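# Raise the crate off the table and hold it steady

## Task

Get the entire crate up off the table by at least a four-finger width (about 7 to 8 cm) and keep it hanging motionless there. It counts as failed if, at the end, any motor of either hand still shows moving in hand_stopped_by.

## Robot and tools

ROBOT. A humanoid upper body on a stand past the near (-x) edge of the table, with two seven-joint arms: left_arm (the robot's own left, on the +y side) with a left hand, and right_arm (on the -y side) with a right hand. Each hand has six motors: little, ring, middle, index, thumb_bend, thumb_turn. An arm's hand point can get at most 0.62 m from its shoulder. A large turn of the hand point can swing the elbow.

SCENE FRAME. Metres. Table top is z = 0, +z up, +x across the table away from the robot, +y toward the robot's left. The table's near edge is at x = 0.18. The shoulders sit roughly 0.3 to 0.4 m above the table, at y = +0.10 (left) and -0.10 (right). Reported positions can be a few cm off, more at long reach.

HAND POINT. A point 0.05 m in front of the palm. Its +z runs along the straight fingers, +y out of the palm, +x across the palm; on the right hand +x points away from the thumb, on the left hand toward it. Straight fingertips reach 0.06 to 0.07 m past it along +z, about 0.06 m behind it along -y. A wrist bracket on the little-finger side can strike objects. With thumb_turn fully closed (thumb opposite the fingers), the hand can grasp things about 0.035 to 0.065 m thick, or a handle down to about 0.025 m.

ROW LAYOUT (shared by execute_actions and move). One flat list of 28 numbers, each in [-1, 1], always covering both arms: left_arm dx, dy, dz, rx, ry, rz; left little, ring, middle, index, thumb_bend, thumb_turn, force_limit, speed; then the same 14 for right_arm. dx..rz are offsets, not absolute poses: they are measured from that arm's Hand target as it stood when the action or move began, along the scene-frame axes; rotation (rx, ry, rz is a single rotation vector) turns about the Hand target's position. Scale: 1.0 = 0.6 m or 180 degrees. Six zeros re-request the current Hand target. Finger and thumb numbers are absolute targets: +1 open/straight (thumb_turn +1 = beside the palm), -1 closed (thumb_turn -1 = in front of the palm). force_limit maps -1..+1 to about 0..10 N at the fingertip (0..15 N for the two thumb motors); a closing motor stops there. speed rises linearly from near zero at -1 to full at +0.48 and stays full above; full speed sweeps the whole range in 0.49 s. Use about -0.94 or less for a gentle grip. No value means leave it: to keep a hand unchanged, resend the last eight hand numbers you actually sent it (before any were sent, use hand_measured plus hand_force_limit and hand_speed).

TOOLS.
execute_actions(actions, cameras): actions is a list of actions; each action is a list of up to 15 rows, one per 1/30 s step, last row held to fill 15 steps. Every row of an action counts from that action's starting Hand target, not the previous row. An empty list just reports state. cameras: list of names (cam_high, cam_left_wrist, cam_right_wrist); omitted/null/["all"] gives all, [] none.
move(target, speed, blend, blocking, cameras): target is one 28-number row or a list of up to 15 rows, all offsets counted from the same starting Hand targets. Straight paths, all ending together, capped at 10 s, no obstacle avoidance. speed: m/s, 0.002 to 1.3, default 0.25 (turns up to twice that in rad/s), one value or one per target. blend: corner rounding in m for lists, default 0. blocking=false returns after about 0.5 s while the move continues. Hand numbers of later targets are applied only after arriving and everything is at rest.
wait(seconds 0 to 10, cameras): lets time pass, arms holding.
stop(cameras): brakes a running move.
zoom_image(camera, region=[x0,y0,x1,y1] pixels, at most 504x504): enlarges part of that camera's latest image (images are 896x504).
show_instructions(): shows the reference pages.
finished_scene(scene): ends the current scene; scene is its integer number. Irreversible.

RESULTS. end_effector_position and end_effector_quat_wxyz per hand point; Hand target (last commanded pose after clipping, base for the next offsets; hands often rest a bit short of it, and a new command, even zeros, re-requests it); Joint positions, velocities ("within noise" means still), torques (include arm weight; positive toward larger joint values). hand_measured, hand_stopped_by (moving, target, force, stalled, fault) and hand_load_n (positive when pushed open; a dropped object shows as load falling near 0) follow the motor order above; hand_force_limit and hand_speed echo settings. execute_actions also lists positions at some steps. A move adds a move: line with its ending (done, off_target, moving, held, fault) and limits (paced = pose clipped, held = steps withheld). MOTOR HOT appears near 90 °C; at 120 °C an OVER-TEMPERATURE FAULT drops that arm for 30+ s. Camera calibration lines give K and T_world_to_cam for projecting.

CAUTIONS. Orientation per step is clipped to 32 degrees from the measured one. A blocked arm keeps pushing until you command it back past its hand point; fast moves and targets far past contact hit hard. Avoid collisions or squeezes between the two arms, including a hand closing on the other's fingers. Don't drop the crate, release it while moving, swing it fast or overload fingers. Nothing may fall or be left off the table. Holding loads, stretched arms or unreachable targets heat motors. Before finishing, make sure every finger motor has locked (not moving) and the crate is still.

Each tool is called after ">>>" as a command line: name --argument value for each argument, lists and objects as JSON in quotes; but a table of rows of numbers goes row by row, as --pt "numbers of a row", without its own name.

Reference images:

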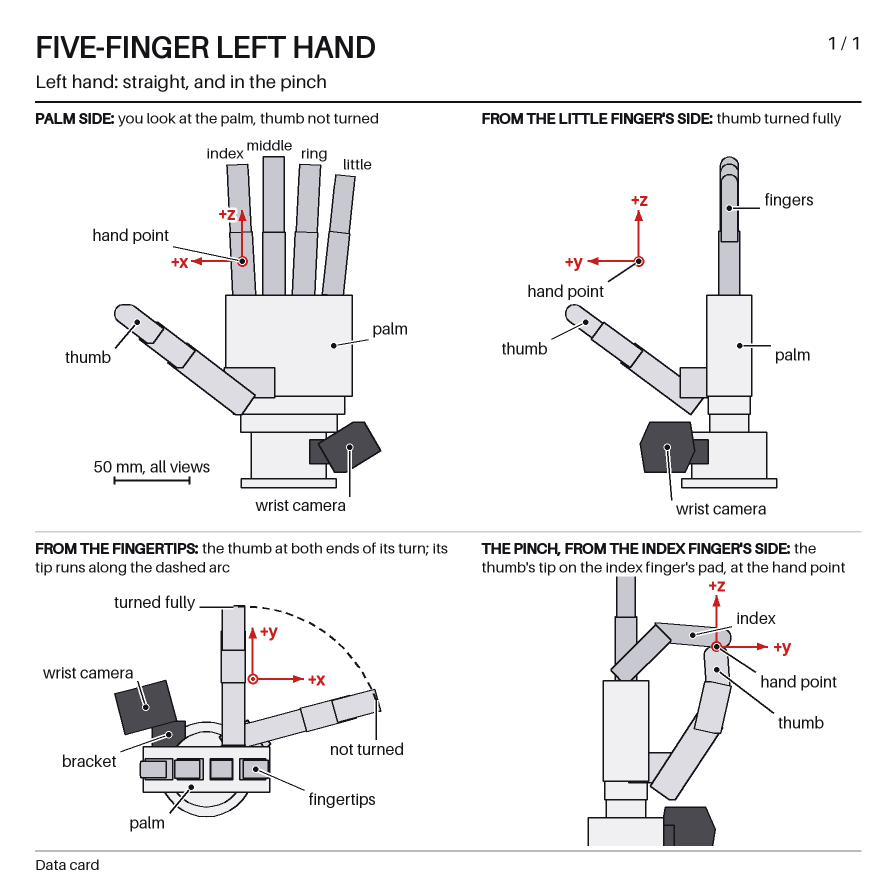

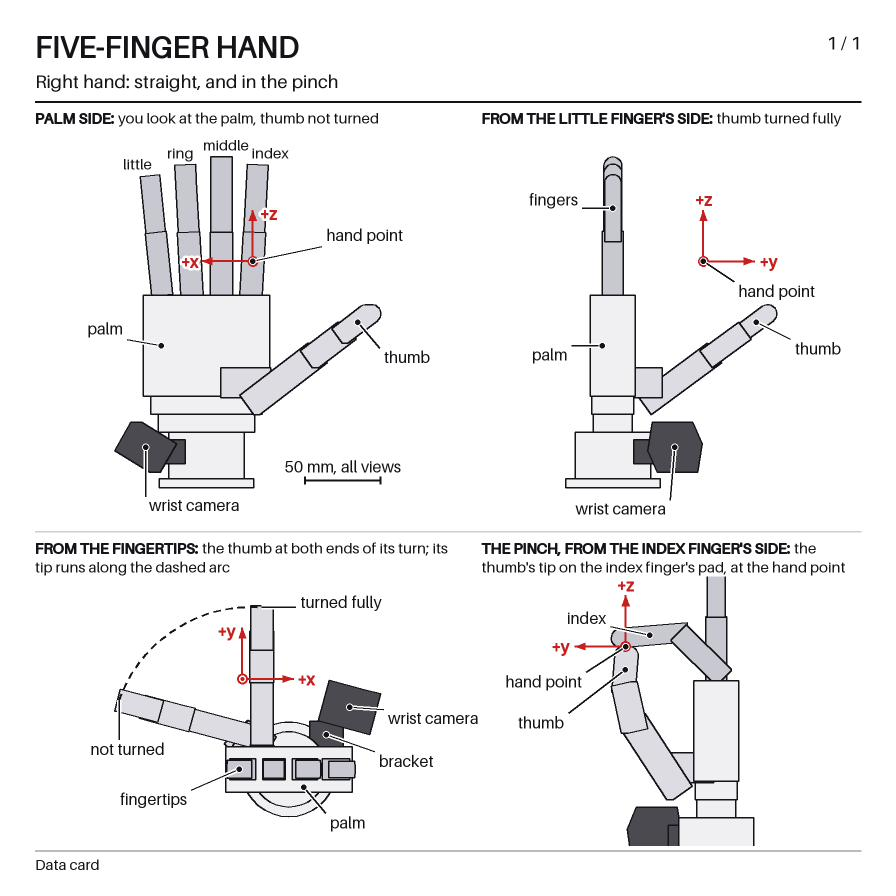

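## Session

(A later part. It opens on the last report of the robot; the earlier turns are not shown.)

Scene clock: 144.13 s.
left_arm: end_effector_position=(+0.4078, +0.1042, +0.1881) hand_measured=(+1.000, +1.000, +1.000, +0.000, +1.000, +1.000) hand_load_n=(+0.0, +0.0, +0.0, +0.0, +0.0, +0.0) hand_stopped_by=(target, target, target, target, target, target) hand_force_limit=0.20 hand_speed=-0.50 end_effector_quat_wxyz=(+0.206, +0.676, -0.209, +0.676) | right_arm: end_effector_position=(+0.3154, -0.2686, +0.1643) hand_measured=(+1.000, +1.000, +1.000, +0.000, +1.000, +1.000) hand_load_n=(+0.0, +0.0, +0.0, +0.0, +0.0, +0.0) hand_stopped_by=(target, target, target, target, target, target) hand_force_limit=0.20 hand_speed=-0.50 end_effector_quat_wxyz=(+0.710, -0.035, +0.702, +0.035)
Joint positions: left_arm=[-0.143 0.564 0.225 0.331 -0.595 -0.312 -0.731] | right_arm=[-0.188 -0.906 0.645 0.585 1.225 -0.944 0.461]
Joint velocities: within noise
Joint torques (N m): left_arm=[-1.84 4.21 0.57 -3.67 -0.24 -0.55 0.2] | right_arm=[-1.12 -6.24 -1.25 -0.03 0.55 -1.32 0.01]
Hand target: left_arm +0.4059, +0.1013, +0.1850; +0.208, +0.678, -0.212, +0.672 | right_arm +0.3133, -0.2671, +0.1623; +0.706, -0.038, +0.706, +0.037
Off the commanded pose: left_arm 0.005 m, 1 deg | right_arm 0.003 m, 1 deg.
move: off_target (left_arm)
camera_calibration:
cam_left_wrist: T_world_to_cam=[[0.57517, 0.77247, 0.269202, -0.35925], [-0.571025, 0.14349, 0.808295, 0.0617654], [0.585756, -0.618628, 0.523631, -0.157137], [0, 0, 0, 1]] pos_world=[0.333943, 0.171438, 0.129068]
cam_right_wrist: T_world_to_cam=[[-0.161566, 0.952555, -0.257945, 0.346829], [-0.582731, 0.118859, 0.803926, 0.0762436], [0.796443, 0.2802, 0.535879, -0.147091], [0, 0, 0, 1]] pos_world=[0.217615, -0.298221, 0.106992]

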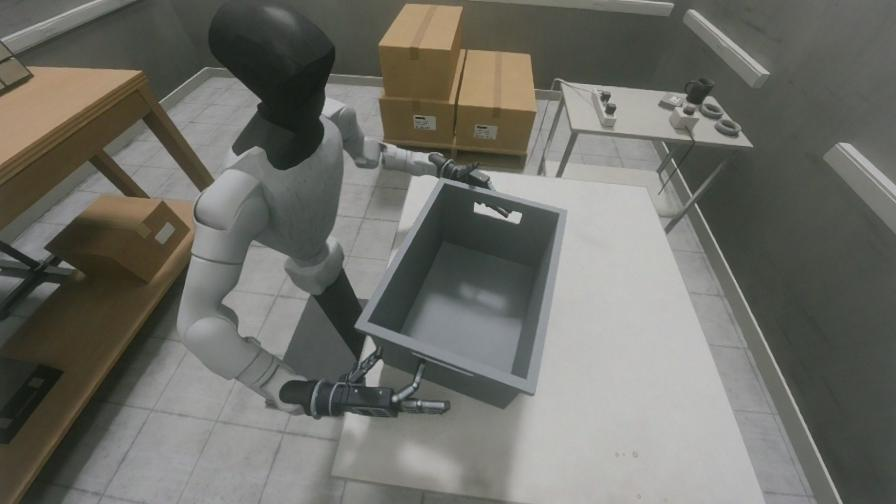

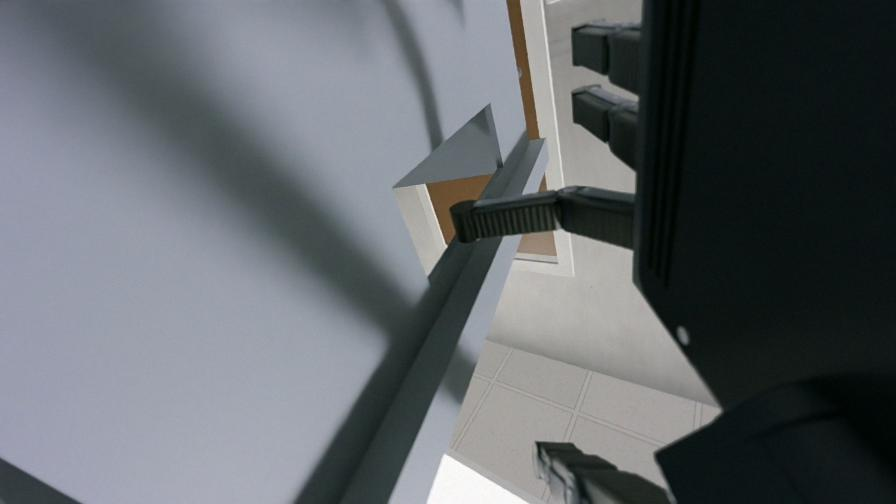

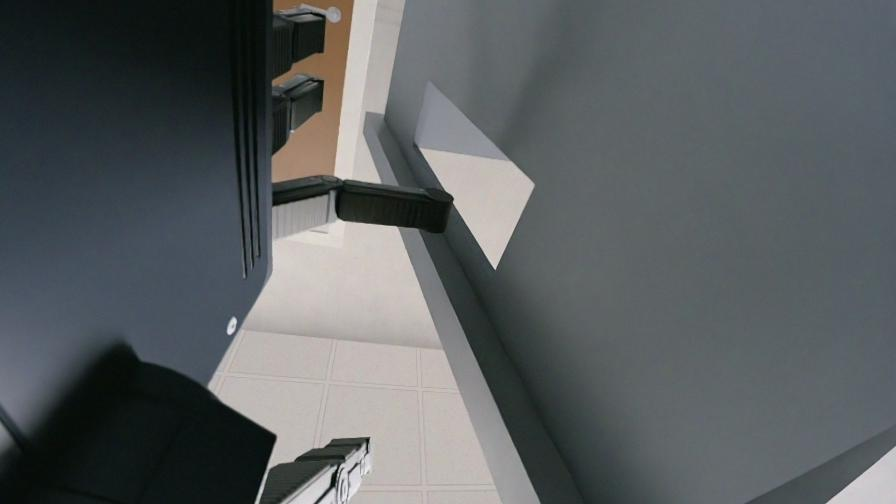

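>>> move --pt "0 0 -0.006 0 0 0 1 1 1 0 1 1 0.2 -0.5 0 0 -0.018 0 0 0 1 1 1 0 1 1 0.2 -0.5" --pt "-0.015 -0.06 -0.006 0 0 0 1 1 1 0 1 1 0.2 -0.5 0.019 0.0637 -0.018 0 0 0 1 1 1 0 1 1 0.2 -0.5" --speed 0.08

>>> zoom_image --camera "cam_high" --region '[340, 160, 600, 420]'

Scene clock: 149.00 s.
left_arm: end_effector_position=(+0.4011, +0.0716, +0.1855) hand_measured=(+1.000, +1.000, +1.000, +0.000, +1.000, +1.000) hand_load_n=(+0.0, +0.0, +0.0, +0.0, +0.0, +0.5) hand_stopped_by=(target, target, target, target, target, target) hand_force_limit=0.20 hand_speed=-0.50 end_effector_quat_wxyz=(+0.201, +0.676, -0.206, +0.678) | right_arm: end_effector_position=(+0.3238, -0.2350, +0.1509) hand_measured=(+1.000, +1.000, +1.000, +0.000, +1.000, +1.000) hand_load_n=(+0.0, +0.0, +0.0, +0.0, +0.0, +0.0) hand_stopped_by=(target, target, target, target, target, target) hand_force_limit=0.20 hand_speed=-0.50 end_effector_quat_wxyz=(+0.705, -0.036, +0.708, +0.029)
Joint positions: left_arm=[-0.094 0.506 0.138 0.176 -0.527 -0.29 -0.568] | right_arm=[-0.198 -0.856 0.71 0.511 1.022 -0.946 0.211]
Joint velocities: within noise
Joint torques (N m): left_arm=[-1.66 3.3 -0.17 -4.04 0.13 -0.53 -0.12] | right_arm=[-2.04 -4.18 -1.11 -0.31 0.29 -1.29 0.07]
Hand target: left_arm +0.3969, +0.0653, +0.1814; +0.208, +0.678, -0.212, +0.672 | right_arm +0.3247, -0.2289, +0.1515; +0.706, -0.038, +0.706, +0.037
Off the commanded pose: left_arm 0.009 m, 1 deg | right_arm 0.006 m, 1 deg.
move: off_target (left_arm, right_arm)
camera_calibration:
cam_left_wrist: T_world_to_cam=[[0.565277, 0.77896, 0.271445, -0.326426], [-0.574624, 0.13575, 0.80708, 0.0668267], [0.591835, -0.612203, 0.524346, -0.175065], [0, 0, 0, 1]] pos_world=[0.326531, 0.138026, 0.126467]
cam_right_wrist: T_world_to_cam=[[-0.157551, 0.950835, -0.26663, 0.312362], [-0.570999, 0.132574, 0.810176, 0.0863346], [0.805691, 0.279889, 0.522038, -0.157027], [0, 0, 0, 1]] pos_world=[0.225025, -0.2645, 0.095313]

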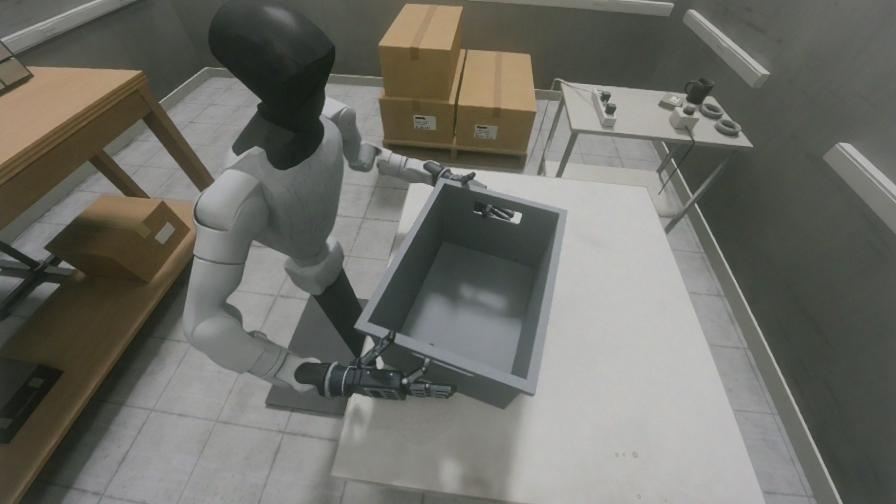

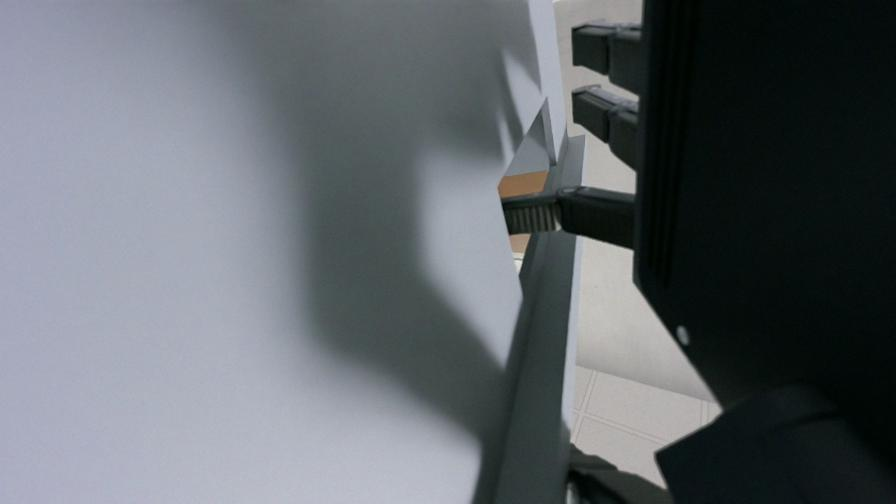

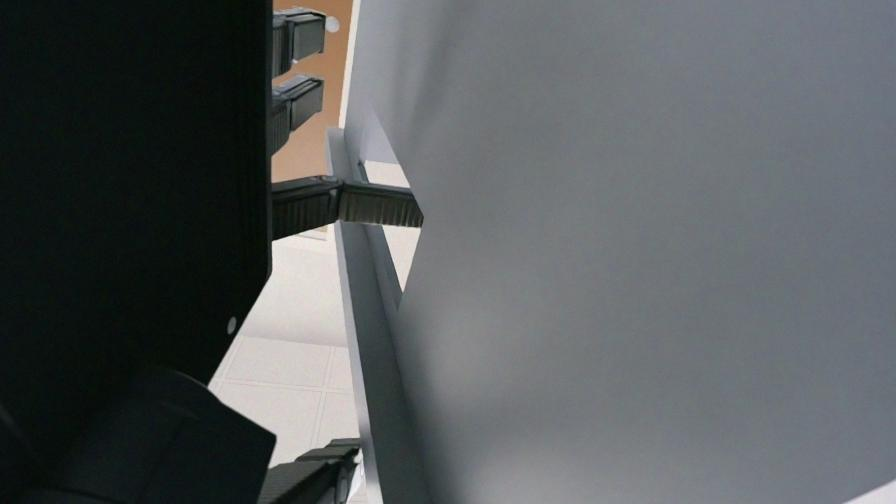

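Scaled by 1.938 from the camera's 896x504 image, which has a finer 1280x720 frame.

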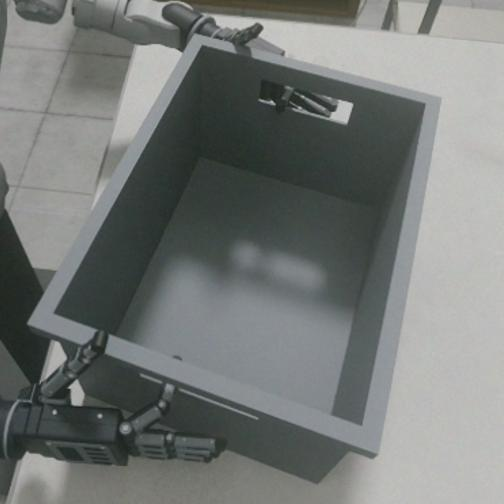

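>>> move --target '[-0.097,0.024,0,0,0,0,1,1,1,0,1,1,0.2,-0.5,-0.097,0.024,0,0,0,0,1,1,1,0,1,1,0.2,-0.5]' --speed 0.06

Scene clock: 151.27 s.
left_arm: end_effector_position=(+0.3437, +0.0842, +0.1843) hand_measured=(+1.000, +1.000, +1.000, +0.000, +1.000, +1.000) hand_load_n=(+0.0, +0.0, +0.0, +0.5, +0.0, +0.5) hand_stopped_by=(target, target, target, target, target, target) hand_force_limit=0.20 hand_speed=-0.50 end_effector_quat_wxyz=(+0.201, +0.677, -0.204, +0.678) | right_arm: end_effector_position=(+0.2711, -0.2243, +0.1552) hand_measured=(+1.000, +1.000, +1.000, +0.000, +1.000, +1.000) hand_load_n=(+0.0, +0.0, +0.0, +0.5, +0.0, +0.0) hand_stopped_by=(target, target, target, target, target, target) hand_force_limit=0.20 hand_speed=-0.50 end_effector_quat_wxyz=(+0.712, -0.024, +0.701, +0.024)
Joint positions: left_arm=[0.192 0.506 0.139 0.004 -0.574 -0.406 -0.57] | right_arm=[0.025 -0.895 0.719 0.382 0.919 -1.117 0.091]
Joint velocities: within noise
Joint torques (N m): left_arm=[0.13 3.29 0.24 -3.74 -0.07 -0.7 -0.53] | right_arm=[-0.27 -4.99 -0.61 -0.26 -0.48 -1.32 0.35]
Hand target: left_arm +0.3387, +0.0797, +0.1814; +0.208, +0.678, -0.212, +0.672 | right_arm +0.2665, -0.2145, +0.1515; +0.706, -0.038, +0.706, +0.037
Off the commanded pose: left_arm 0.007 m, 1 deg | right_arm 0.011 m, 2 deg.
move: off_target (left_arm, right_arm)
camera_calibration:
cam_left_wrist: T_world_to_cam=[[0.563935, 0.780773, 0.269017, -0.302749], [-0.572819, 0.135177, 0.808459, 0.0323825], [0.594858, -0.610016, 0.523473, -0.133729], [0, 0, 0, 1]] pos_world=[0.26883, 0.150424, 0.125268]
cam_right_wrist: T_world_to_cam=[[-0.131196, 0.957005, -0.258707, 0.287995], [-0.582814, 0.136646, 0.801034, 0.0568238], [0.801945, 0.25587, 0.539828, -0.126895], [0, 0, 0, 1]] pos_world=[0.172664, -0.250909, 0.0974899]

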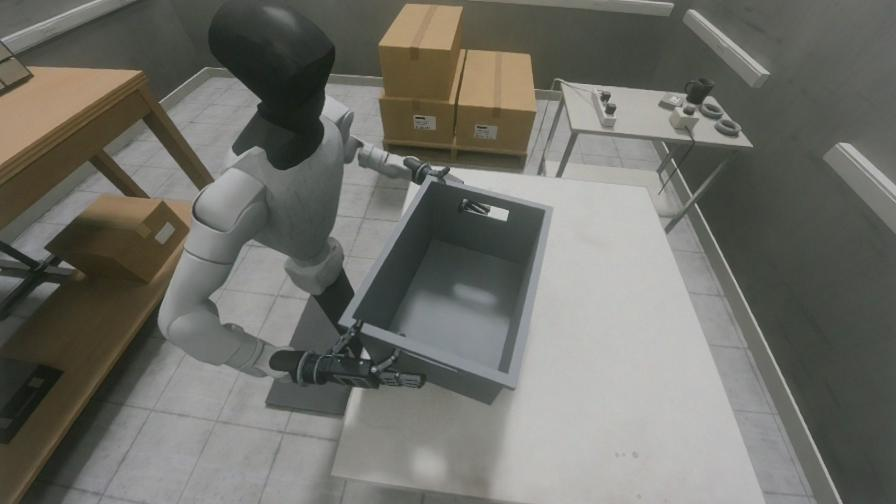

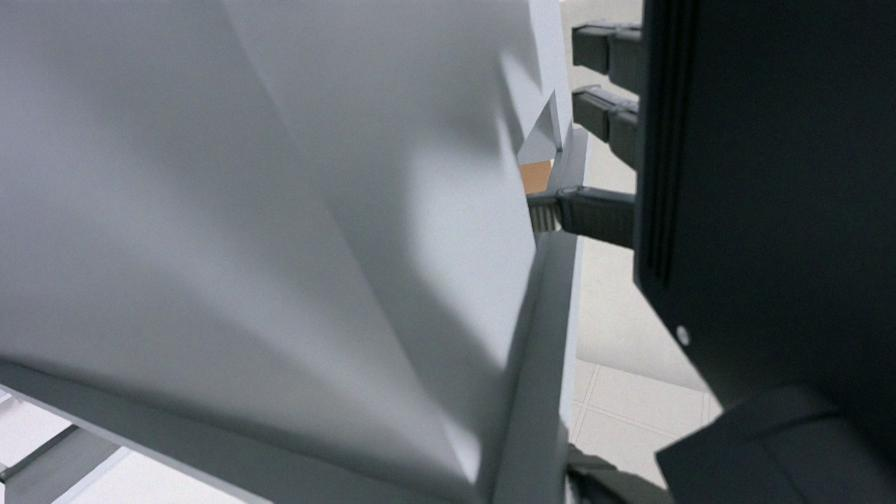

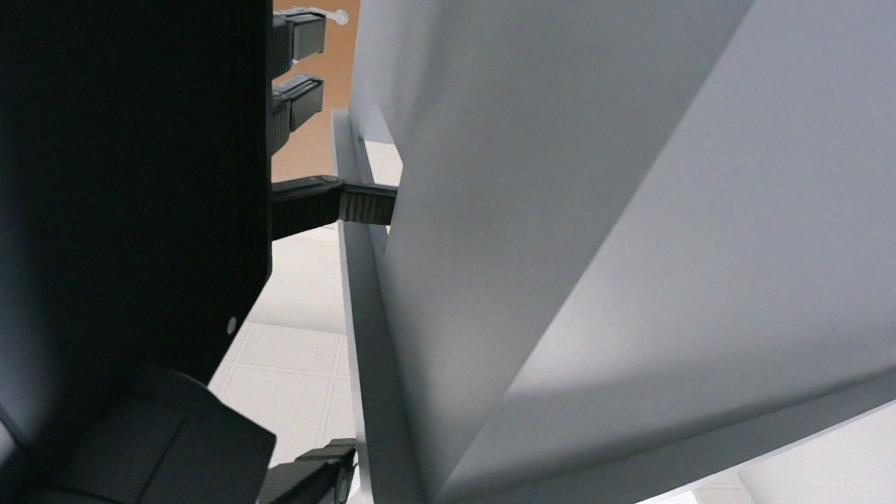

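>>> move --target '[-0.081,0.02,0,0,0,0,1,1,1,0,1,1,0.2,-0.5,-0.081,0.02,0,0,0,0,1,1,1,0,1,1,0.2,-0.5]' --speed 0.06

Scene clock: 153.30 s.
left_arm: end_effector_position=(+0.2961, +0.0984, +0.1841) hand_measured=(+1.000, +1.000, +1.000, +0.000, +1.000, +1.000) hand_load_n=(+0.0, +0.0, +0.0, +1.0, +0.0, +0.0) hand_stopped_by=(target, target, target, target, target, target) hand_force_limit=0.20 hand_speed=-0.50 end_effector_quat_wxyz=(+0.197, +0.678, -0.205, +0.678) | right_arm: end_effector_position=(+0.2222, -0.2126, +0.1552) hand_measured=(+1.000, +1.000, +1.000, +0.000, +1.000, +1.000) hand_load_n=(+0.0, +0.0, +0.0, +1.0, +0.0, +0.5) hand_stopped_by=(target, target, target, target, target, target) hand_force_limit=0.20 hand_speed=-0.50 end_effector_quat_wxyz=(+0.711, -0.027, +0.703, +0.023)
Joint positions: left_arm=[0.409 0.506 0.136 -0.043 -0.619 -0.571 -0.617] | right_arm=[0.199 -0.896 0.732 0.371 0.814 -1.281 0.03]
Joint velocities: within noise
Joint torques (N m): left_arm=[0.89 2.2 -0.63 -3.25 0.06 -0.79 -0.59] | right_arm=[0.3 -3.57 -0.44 0.5 -0.61 -1.43 0.41]
Hand target: left_arm +0.2901, +0.0917, +0.1814; +0.208, +0.678, -0.212, +0.672 | right_arm +0.2179, -0.2025, +0.1515; +0.706, -0.038, +0.706, +0.037
Off the commanded pose: left_arm 0.009 m, 2 deg | right_arm 0.012 m, 2 deg.
move: off_target (left_arm, right_arm)
camera_calibration:
cam_left_wrist: T_world_to_cam=[[0.560869, 0.78089, 0.275021, -0.287128], [-0.573743, 0.127128, 0.809109, 0.0042687], [0.596863, -0.611595, 0.519333, -0.0963973], [0, 0, 0, 1]] pos_world=[0.221026, 0.164717, 0.125575]
cam_right_wrist: T_world_to_cam=[[-0.134549, 0.955197, -0.26362, 0.271518], [-0.579985, 0.139793, 0.802543, 0.0265446], [0.803439, 0.260877, 0.535191, -0.0891741], [0, 0, 0, 1]] pos_world=[0.123574, -0.239801, 0.0979996]

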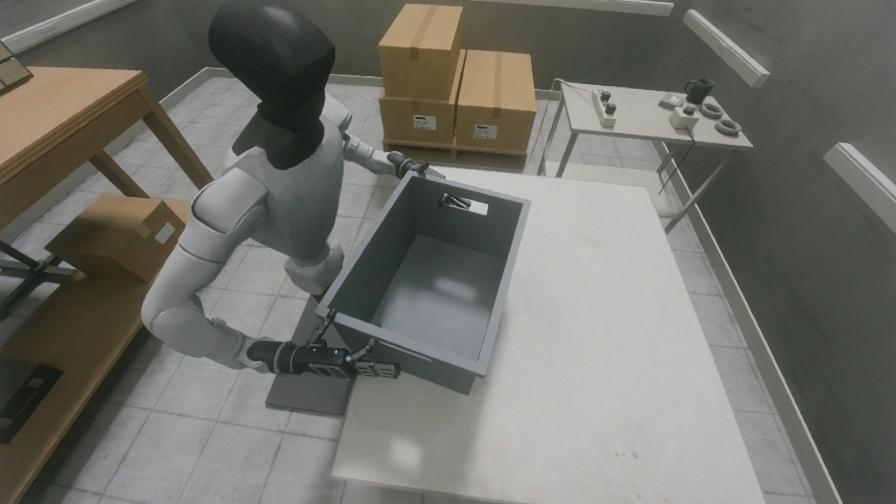

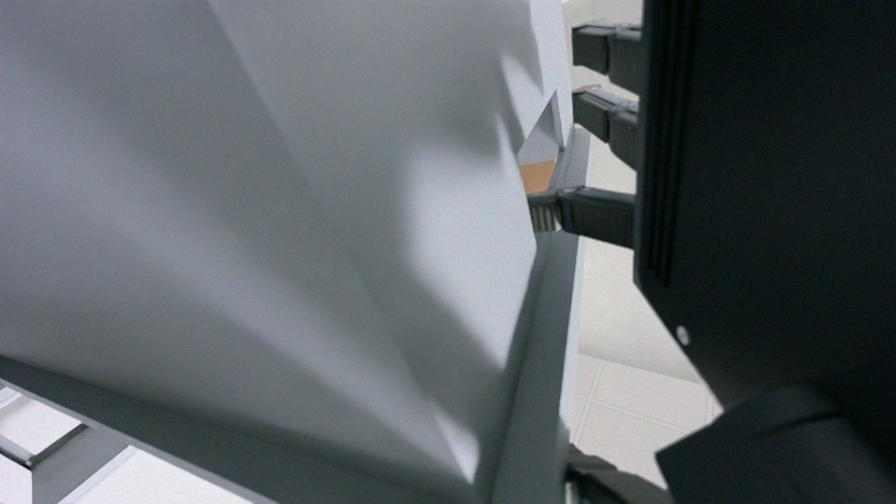

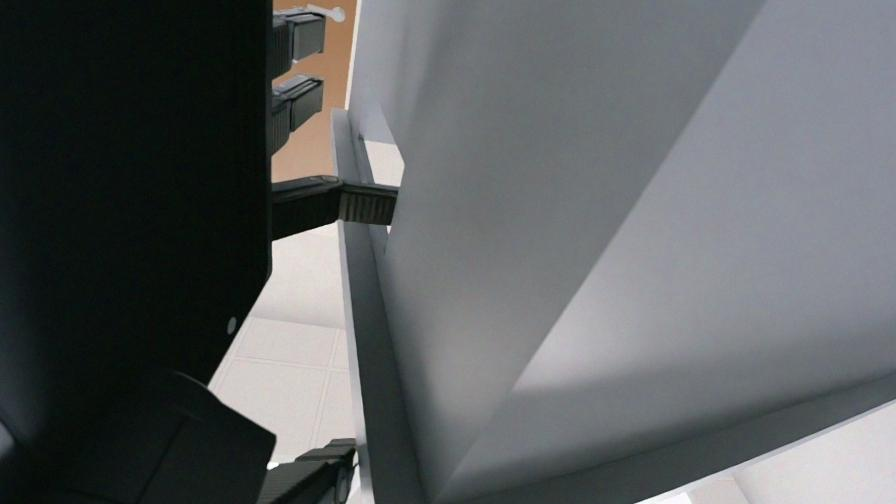

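>>> move --pt "0.071 -0.026 0 0 0 0 1 1 1 0 1 1 0.2 -0.5 0.075 -0.01 0 0 0 0 1 1 1 0 1 1 0.2 -0.5" --pt "0.071 -0.026 0 -0.0923 0.0617 0 1 1 1 0 1 1 0.2 -0.5 0.075 -0.01 0 0.11 0.012 0 1 1 1 0 1 1 0.2 -0.5" --speed 0.08

>>> zoom_image --camera "cam_high" --region '[300, 160, 560, 420]'

Scene clock: 160.70 s.
left_arm: end_effector_position=(+0.3414, +0.0887, +0.1878) hand_measured=(+1.000, +1.000, +1.000, +0.000, +1.000, +1.000) hand_load_n=(+0.5, +0.0, +0.0, +0.0, +0.0, +0.0) hand_stopped_by=(target, target, target, target, target, target) hand_force_limit=0.20 hand_speed=-0.50 end_effector_quat_wxyz=(+0.300, +0.698, -0.082, +0.645) | right_arm: end_effector_position=(+0.2636, -0.2189, +0.1536) hand_measured=(+1.000, +1.000, +1.000, +0.000, +1.000, +1.000) hand_load_n=(+0.0, +0.0, -0.5, +0.0, +0.0, +0.0) hand_stopped_by=(target, target, target, target, target, target) hand_force_limit=0.20 hand_speed=-0.50 end_effector_quat_wxyz=(+0.695, +0.079, +0.702, +0.139)
Joint positions: left_arm=[0.229 0.531 0.009 0 -0.871 -0.362 -0.565] | right_arm=[0.027 -0.84 0.816 0.327 1.316 -1.081 0.404]
Joint velocities: within noise
Joint torques (N m): left_arm=[-0.21 2.77 -1.29 -3.25 -0.24 -0.16 -1.61] | right_arm=[-0.62 -2.3 -0.3 -0.8 0.15 -0.58 0.46]
Hand target: left_arm +0.3327, +0.0761, +0.1814; +0.323, +0.703, -0.092, +0.627 | right_arm +0.2629, -0.2085, +0.1515; +0.689, +0.084, +0.702, +0.159
Off the commanded pose: left_arm 0.017 m, 4 deg | right_arm 0.011 m, 2 deg.
move: off_target (left_arm, right_arm)
camera_calibration:
cam_left_wrist: T_world_to_cam=[[0.56051, 0.826652, -0.0497416, -0.248888], [-0.445396, 0.351548, 0.82343, -0.0378965], [0.698177, -0.439386, 0.565234, -0.189702], [0, 0, 0, 1]] pos_world=[0.255071, 0.135714, 0.126051]
cam_right_wrist: T_world_to_cam=[[-0.153447, 0.987013, 0.047529, 0.246882], [-0.553576, -0.125706, 0.823257, -0.0154783], [0.81854, 0.100015, 0.565676, -0.163863], [0, 0, 0, 1]] pos_world=[0.163444, -0.229233, 0.0937022]

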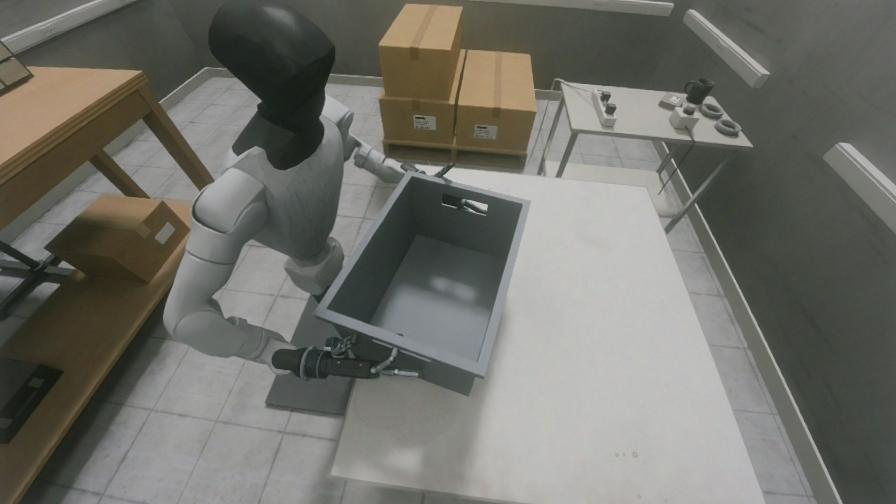

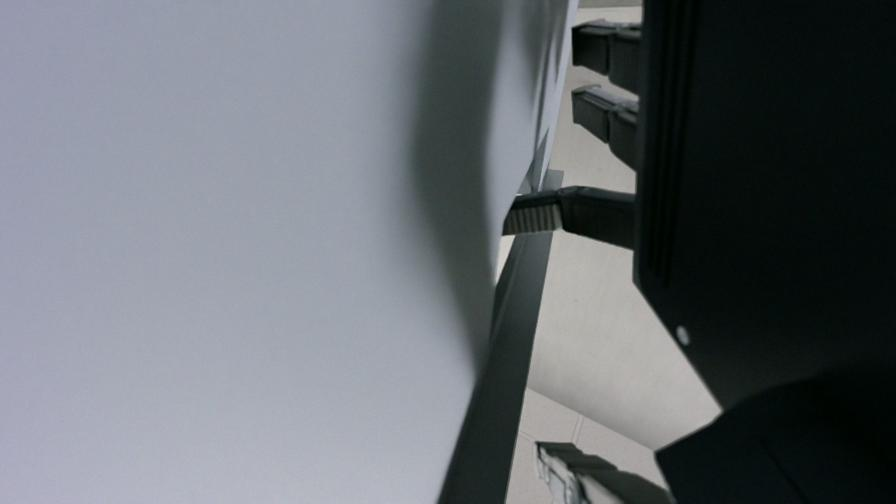

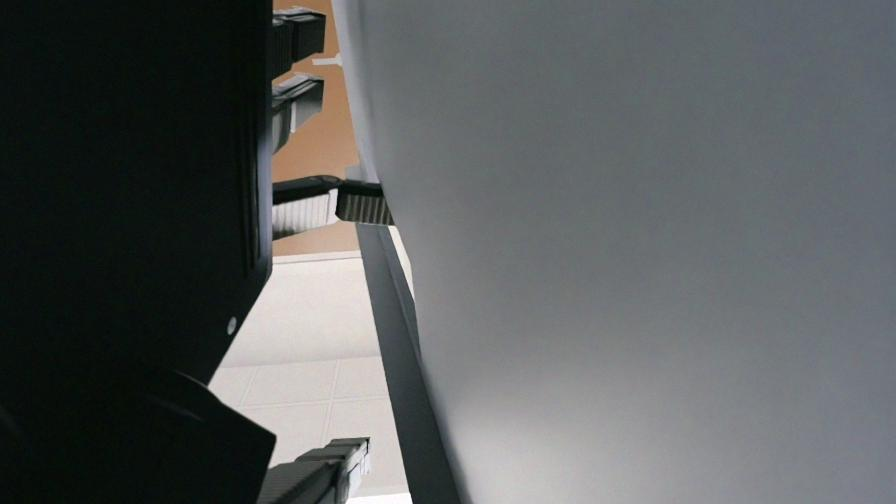

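Scaled by 1.938 from the camera's 896x504 image, which has a finer 1280x720 frame.

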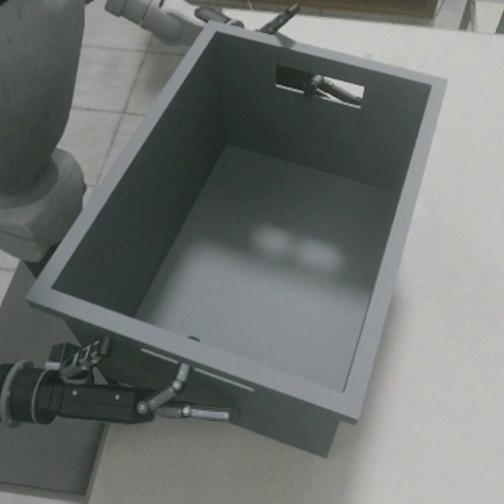

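>>> move --pt "0.012 0.018 0.02 0 0 0 1 1 1 0 1 1 0.2 -0.5 0 0 0.033 0 0 0 1 1 1 0 1 1 0.2 -0.5" --pt "0.012 0.016 0.071 0 0 0 1 1 1 0 1 1 0.2 -0.5 0 0 0.083 0 0 0 1 1 1 0 1 1 0.2 -0.5" --speed 0.05

>>> zoom_image --camera "cam_high" --region '[300, 160, 560, 420]'

Scene clock: 164.43 s.
left_arm: end_effector_position=(+0.3401, +0.0912, +0.2010) hand_measured=(+1.000, +1.000, +1.000, +0.000, +1.000, +1.000) hand_load_n=(+0.5, +0.0, +0.0, +1.0, +0.0, +0.0) hand_stopped_by=(target, target, target, target, target, target) hand_force_limit=0.20 hand_speed=-0.50 end_effector_quat_wxyz=(+0.306, +0.731, -0.082, +0.604) | right_arm: end_effector_position=(+0.2614, -0.2179, +0.1821) hand_measured=(+1.000, +1.000, +1.000, +0.000, +1.000, +1.000) hand_load_n=(+0.0, +0.0, +0.0, +0.5, +0.0, +0.0) hand_stopped_by=(target, target, target, target, target, target) hand_force_limit=0.20 hand_speed=-0.50 end_effector_quat_wxyz=(+0.667, +0.101, +0.725, +0.141)
Joint positions: left_arm=[0.329 0.669 0.05 -0.2 -0.969 -0.196 -0.464] | right_arm=[0.136 -1.075 0.83 -0.021 1.228 -1.037 0.131]
Joint velocities: within noise
Joint torques (N m): left_arm=[-1.38 3.49 2.42 -6.59 -0.75 -1.28 -1.6] | right_arm=[-1.12 -4.6 -1.78 -2.01 -0.99 -2.81 0.82]
Hand target: left_arm +0.3399, +0.0857, +0.2240; +0.323, +0.703, -0.092, +0.627 | right_arm +0.2629, -0.2085, +0.2013; +0.689, +0.084, +0.702, +0.159
Off the commanded pose: left_arm 0.024 m, 5 deg | right_arm 0.021 m, 4 deg.
move: off_target (left_arm, right_arm)
camera_calibration:
cam_left_wrist: T_world_to_cam=[[0.575904, 0.81236, -0.0916835, -0.245114], [-0.350622, 0.34675, 0.869959, -0.0914491], [0.738511, -0.468866, 0.484526, -0.190033], [0, 0, 0, 1]] pos_world=[0.24944, 0.141731, 0.14916]
cam_right_wrist: T_world_to_cam=[[-0.132879, 0.987091, 0.0894153, 0.231191], [-0.491528, -0.143969, 0.858879, -0.0667589], [0.860664, 0.0701771, 0.504313, -0.184614], [0, 0, 0, 1]] pos_world=[0.156798, -0.224862, 0.129769]

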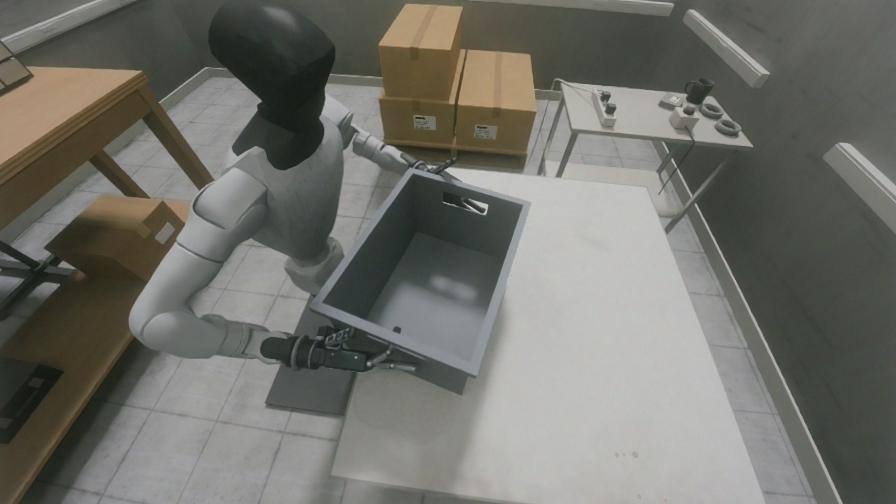

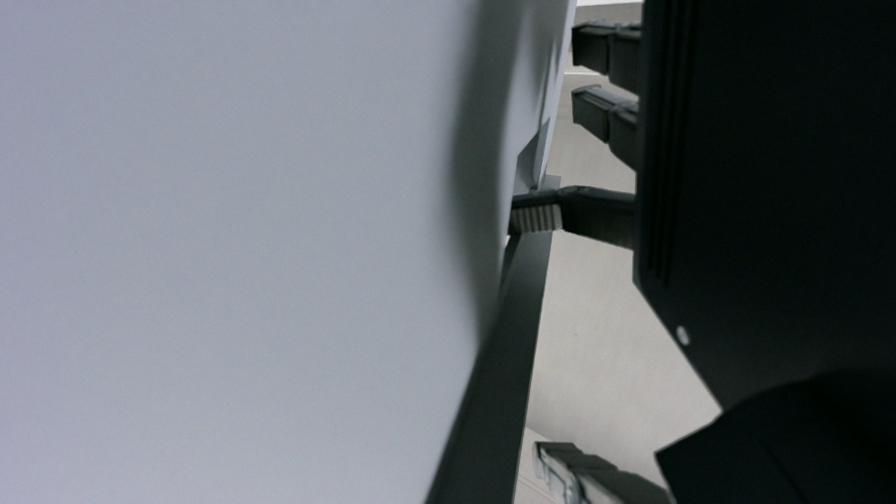

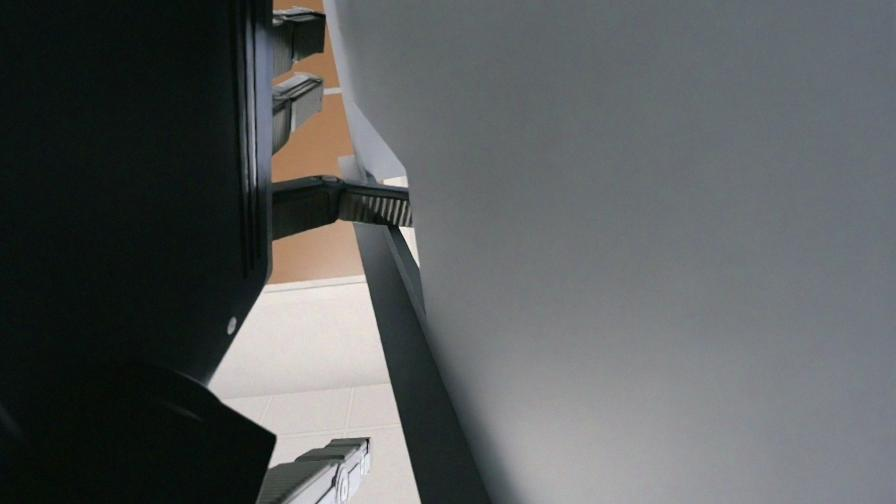

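Scaled by 1.938 from the camera's 896x504 image, which has a finer 1280x720 frame.

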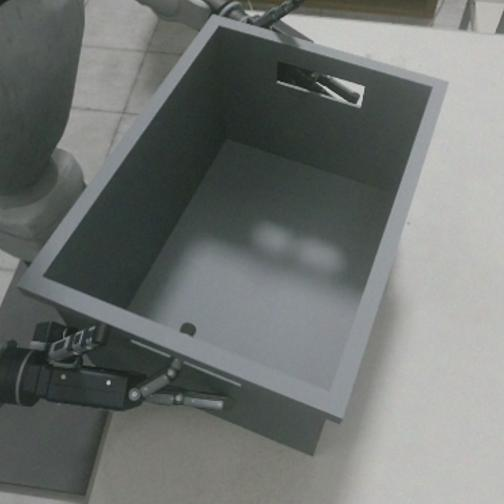

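>>> move --pt "0.006 0.01 -0.067 0 0 0 1 1 1 0 1 1 0.2 -0.5 0 0 -0.08 0 0 0 1 1 1 0 1 1 0.2 -0.5" --pt "0.032 0.13 -0.067 0 0 0 1 1 1 0 1 1 0.2 -0.5 -0.032 -0.13 -0.08 0 0 0 1 1 1 0 1 1 0.2 -0.5" --pt "0.052 0.21 0.093 0 0 0 1 1 1 0 1 1 0.2 -0.5 -0.052 -0.21 0.131 0 0 0 1 1 1 0 1 1 0.2 -0.5" --speed '[0.04,0.1,0.2]' --cameras '["cam_high"]'

Scene clock: 172.83 s.
left_arm: end_effector_position=(+0.3712, +0.2121, +0.2767) hand_measured=(+1.000, +1.000, +1.000, +0.000, +1.000, +1.000) hand_load_n=(+0.0, +0.0, +0.0, +0.0, +0.0, +0.0) hand_stopped_by=(target, target, target, target, target, target) hand_force_limit=0.20 hand_speed=-0.50 end_effector_quat_wxyz=(+0.322, +0.705, -0.089, +0.626) | right_arm: end_effector_position=(+0.2301, -0.3353, +0.2775) hand_measured=(+1.000, +1.000, +1.000, +0.000, +1.000, +1.000) hand_load_n=(+0.0, +0.0, +0.0, +0.0, +0.0, +0.0) hand_stopped_by=(target, target, target, target, target, target) hand_force_limit=0.20 hand_speed=-0.50 end_effector_quat_wxyz=(+0.688, +0.087, +0.703, +0.157)
Joint positions: left_arm=[0.288 1.009 0.421 0.219 -1.375 0 -0.936] | right_arm=[0.669 -1.357 0.029 0.043 1.949 -0.693 0.926]
Joint velocities: within noise
Joint torques (N m): left_arm=[-0.53 5.87 2.76 -2.03 -0.57 -0.41 -0.49] | right_arm=[0.06 -4.53 -2.24 0.71 0.92 -0.96 0.21]
Hand target: left_arm +0.3711, +0.2117, +0.2798; +0.323, +0.703, -0.092, +0.627 | right_arm +0.2317, -0.3345, +0.2799; +0.689, +0.084, +0.702, +0.159
Off the commanded pose: left_arm 0.003 m, 0 deg | right_arm 0.003 m, 0 deg.
joint sent to its limit (right arm) — joint 5 (wrist roll), upper limit. The joint targets still meet the commanded pose.
move: done
Images, in order (width x height): cam_high 896x504.

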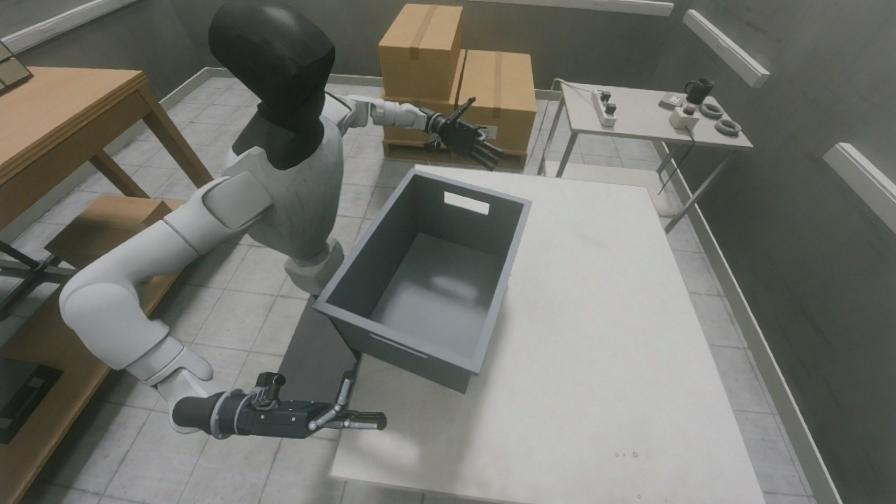

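>>> move --target '[0.042,0.017,-0.05,-0.0715,0.401,-0.131,1,1,1,1,1,1,0.2,-0.5,0.029,-0.059,-0.067,0.252,0.323,0.137,1,1,1,1,1,1,0.2,-0.5]' --speed 0.3

Scene clock: 178.83 s.
left_arm: end_effector_position=(+0.3957, +0.2181, +0.2459) hand_measured=(+1.000, +1.000, +1.000, +1.000, +1.000, +1.000) hand_load_n=(+0.0, +0.0, +0.0, +0.0, +0.0, +0.0) hand_stopped_by=(target, target, target, target, target, target) hand_force_limit=0.20 hand_speed=-0.50 end_effector_quat_wxyz=(+0.452, +0.876, +0.119, +0.122) | right_arm: end_effector_position=(+0.2485, -0.3665, +0.2353) hand_measured=(+1.000, +1.000, +1.000, +1.000, +1.000, +1.000) hand_load_n=(+0.0, +0.0, +0.0, +0.0, +0.0, +0.0) hand_stopped_by=(target, target, target, target, target, target) hand_force_limit=0.20 hand_speed=-0.50 end_effector_quat_wxyz=(+0.209, +0.315, +0.827, +0.416)
Joint positions: left_arm=[-0.861 1.522 -0.796 0.967 -1.117 1.236 -1.62] | right_arm=[-0.533 -1.549 0.591 0.947 1.168 1.17 1.643]
Joint velocities: within noise
Joint torques (N m): left_arm=[-2.91 8.19 0.46 0.44 -0.39 -0.08 -0.98] | right_arm=[-2.25 -9.23 -0.93 2.1 1.23 -0.07 0.62]
Hand target: left_arm +0.3963, +0.2219, +0.2498; +0.499, +0.865, +0.048, +0.029 | right_arm +0.2491, -0.3699, +0.2397; +0.144, +0.252, +0.829, +0.478
Off the commanded pose: left_arm 0.005 m, 15 deg | right_arm 0.006 m, 13 deg.
joint sent to its limit (left arm) — joint 7 (wrist yaw), lower limit. The joint targets are off in orientation, not in position.
joint sent to its limit (right arm) — joint 7 (wrist yaw), upper limit. The joint targets are off in orientation, not in position.
move: off_target (left_arm, right_arm)
camera_calibration:
cam_left_wrist: T_world_to_cam=[[0.169753, 0.594093, -0.786281, 0.0030637], [0.604088, 0.567656, 0.559325, -0.504541], [0.778628, -0.56993, -0.262523, -0.00350162], [0, 0, 0, 1]] pos_world=[0.306994, 0.28259, 0.283692]
cam_right_wrist: T_world_to_cam=[[0.108194, 0.578937, 0.808162, -0.00727232], [0.298877, -0.794268, 0.528971, -0.497345], [0.948138, 0.18431, -0.258966, 0.00978375], [0, 0, 0, 1]] pos_world=[0.140156, -0.392619, 0.271492]

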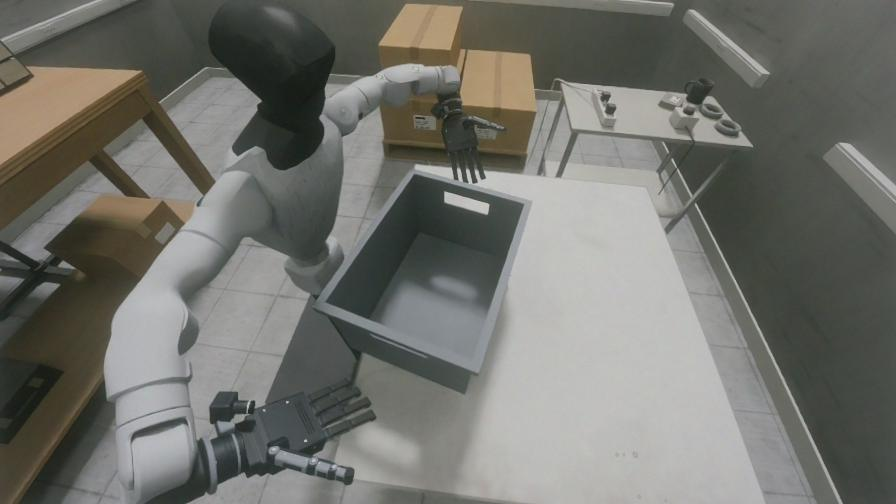

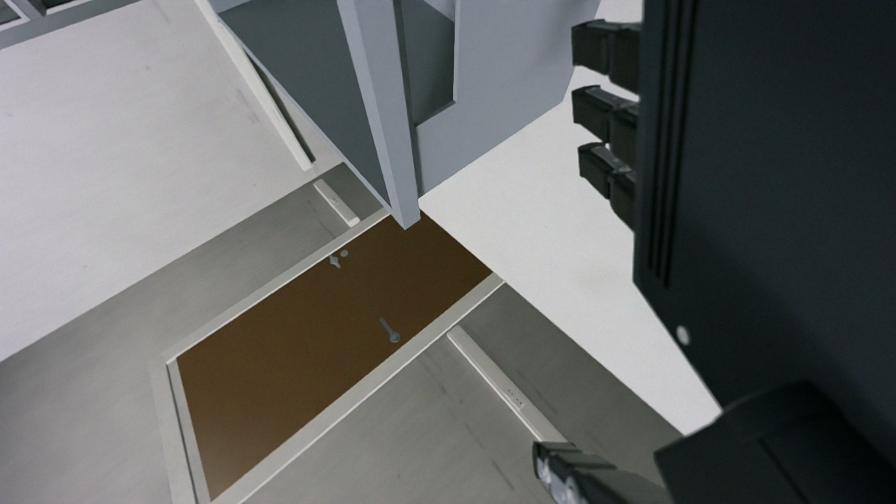

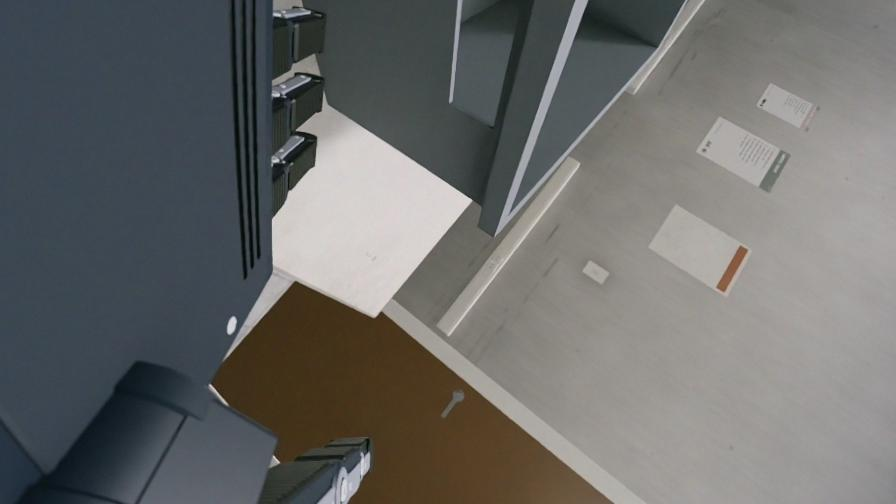

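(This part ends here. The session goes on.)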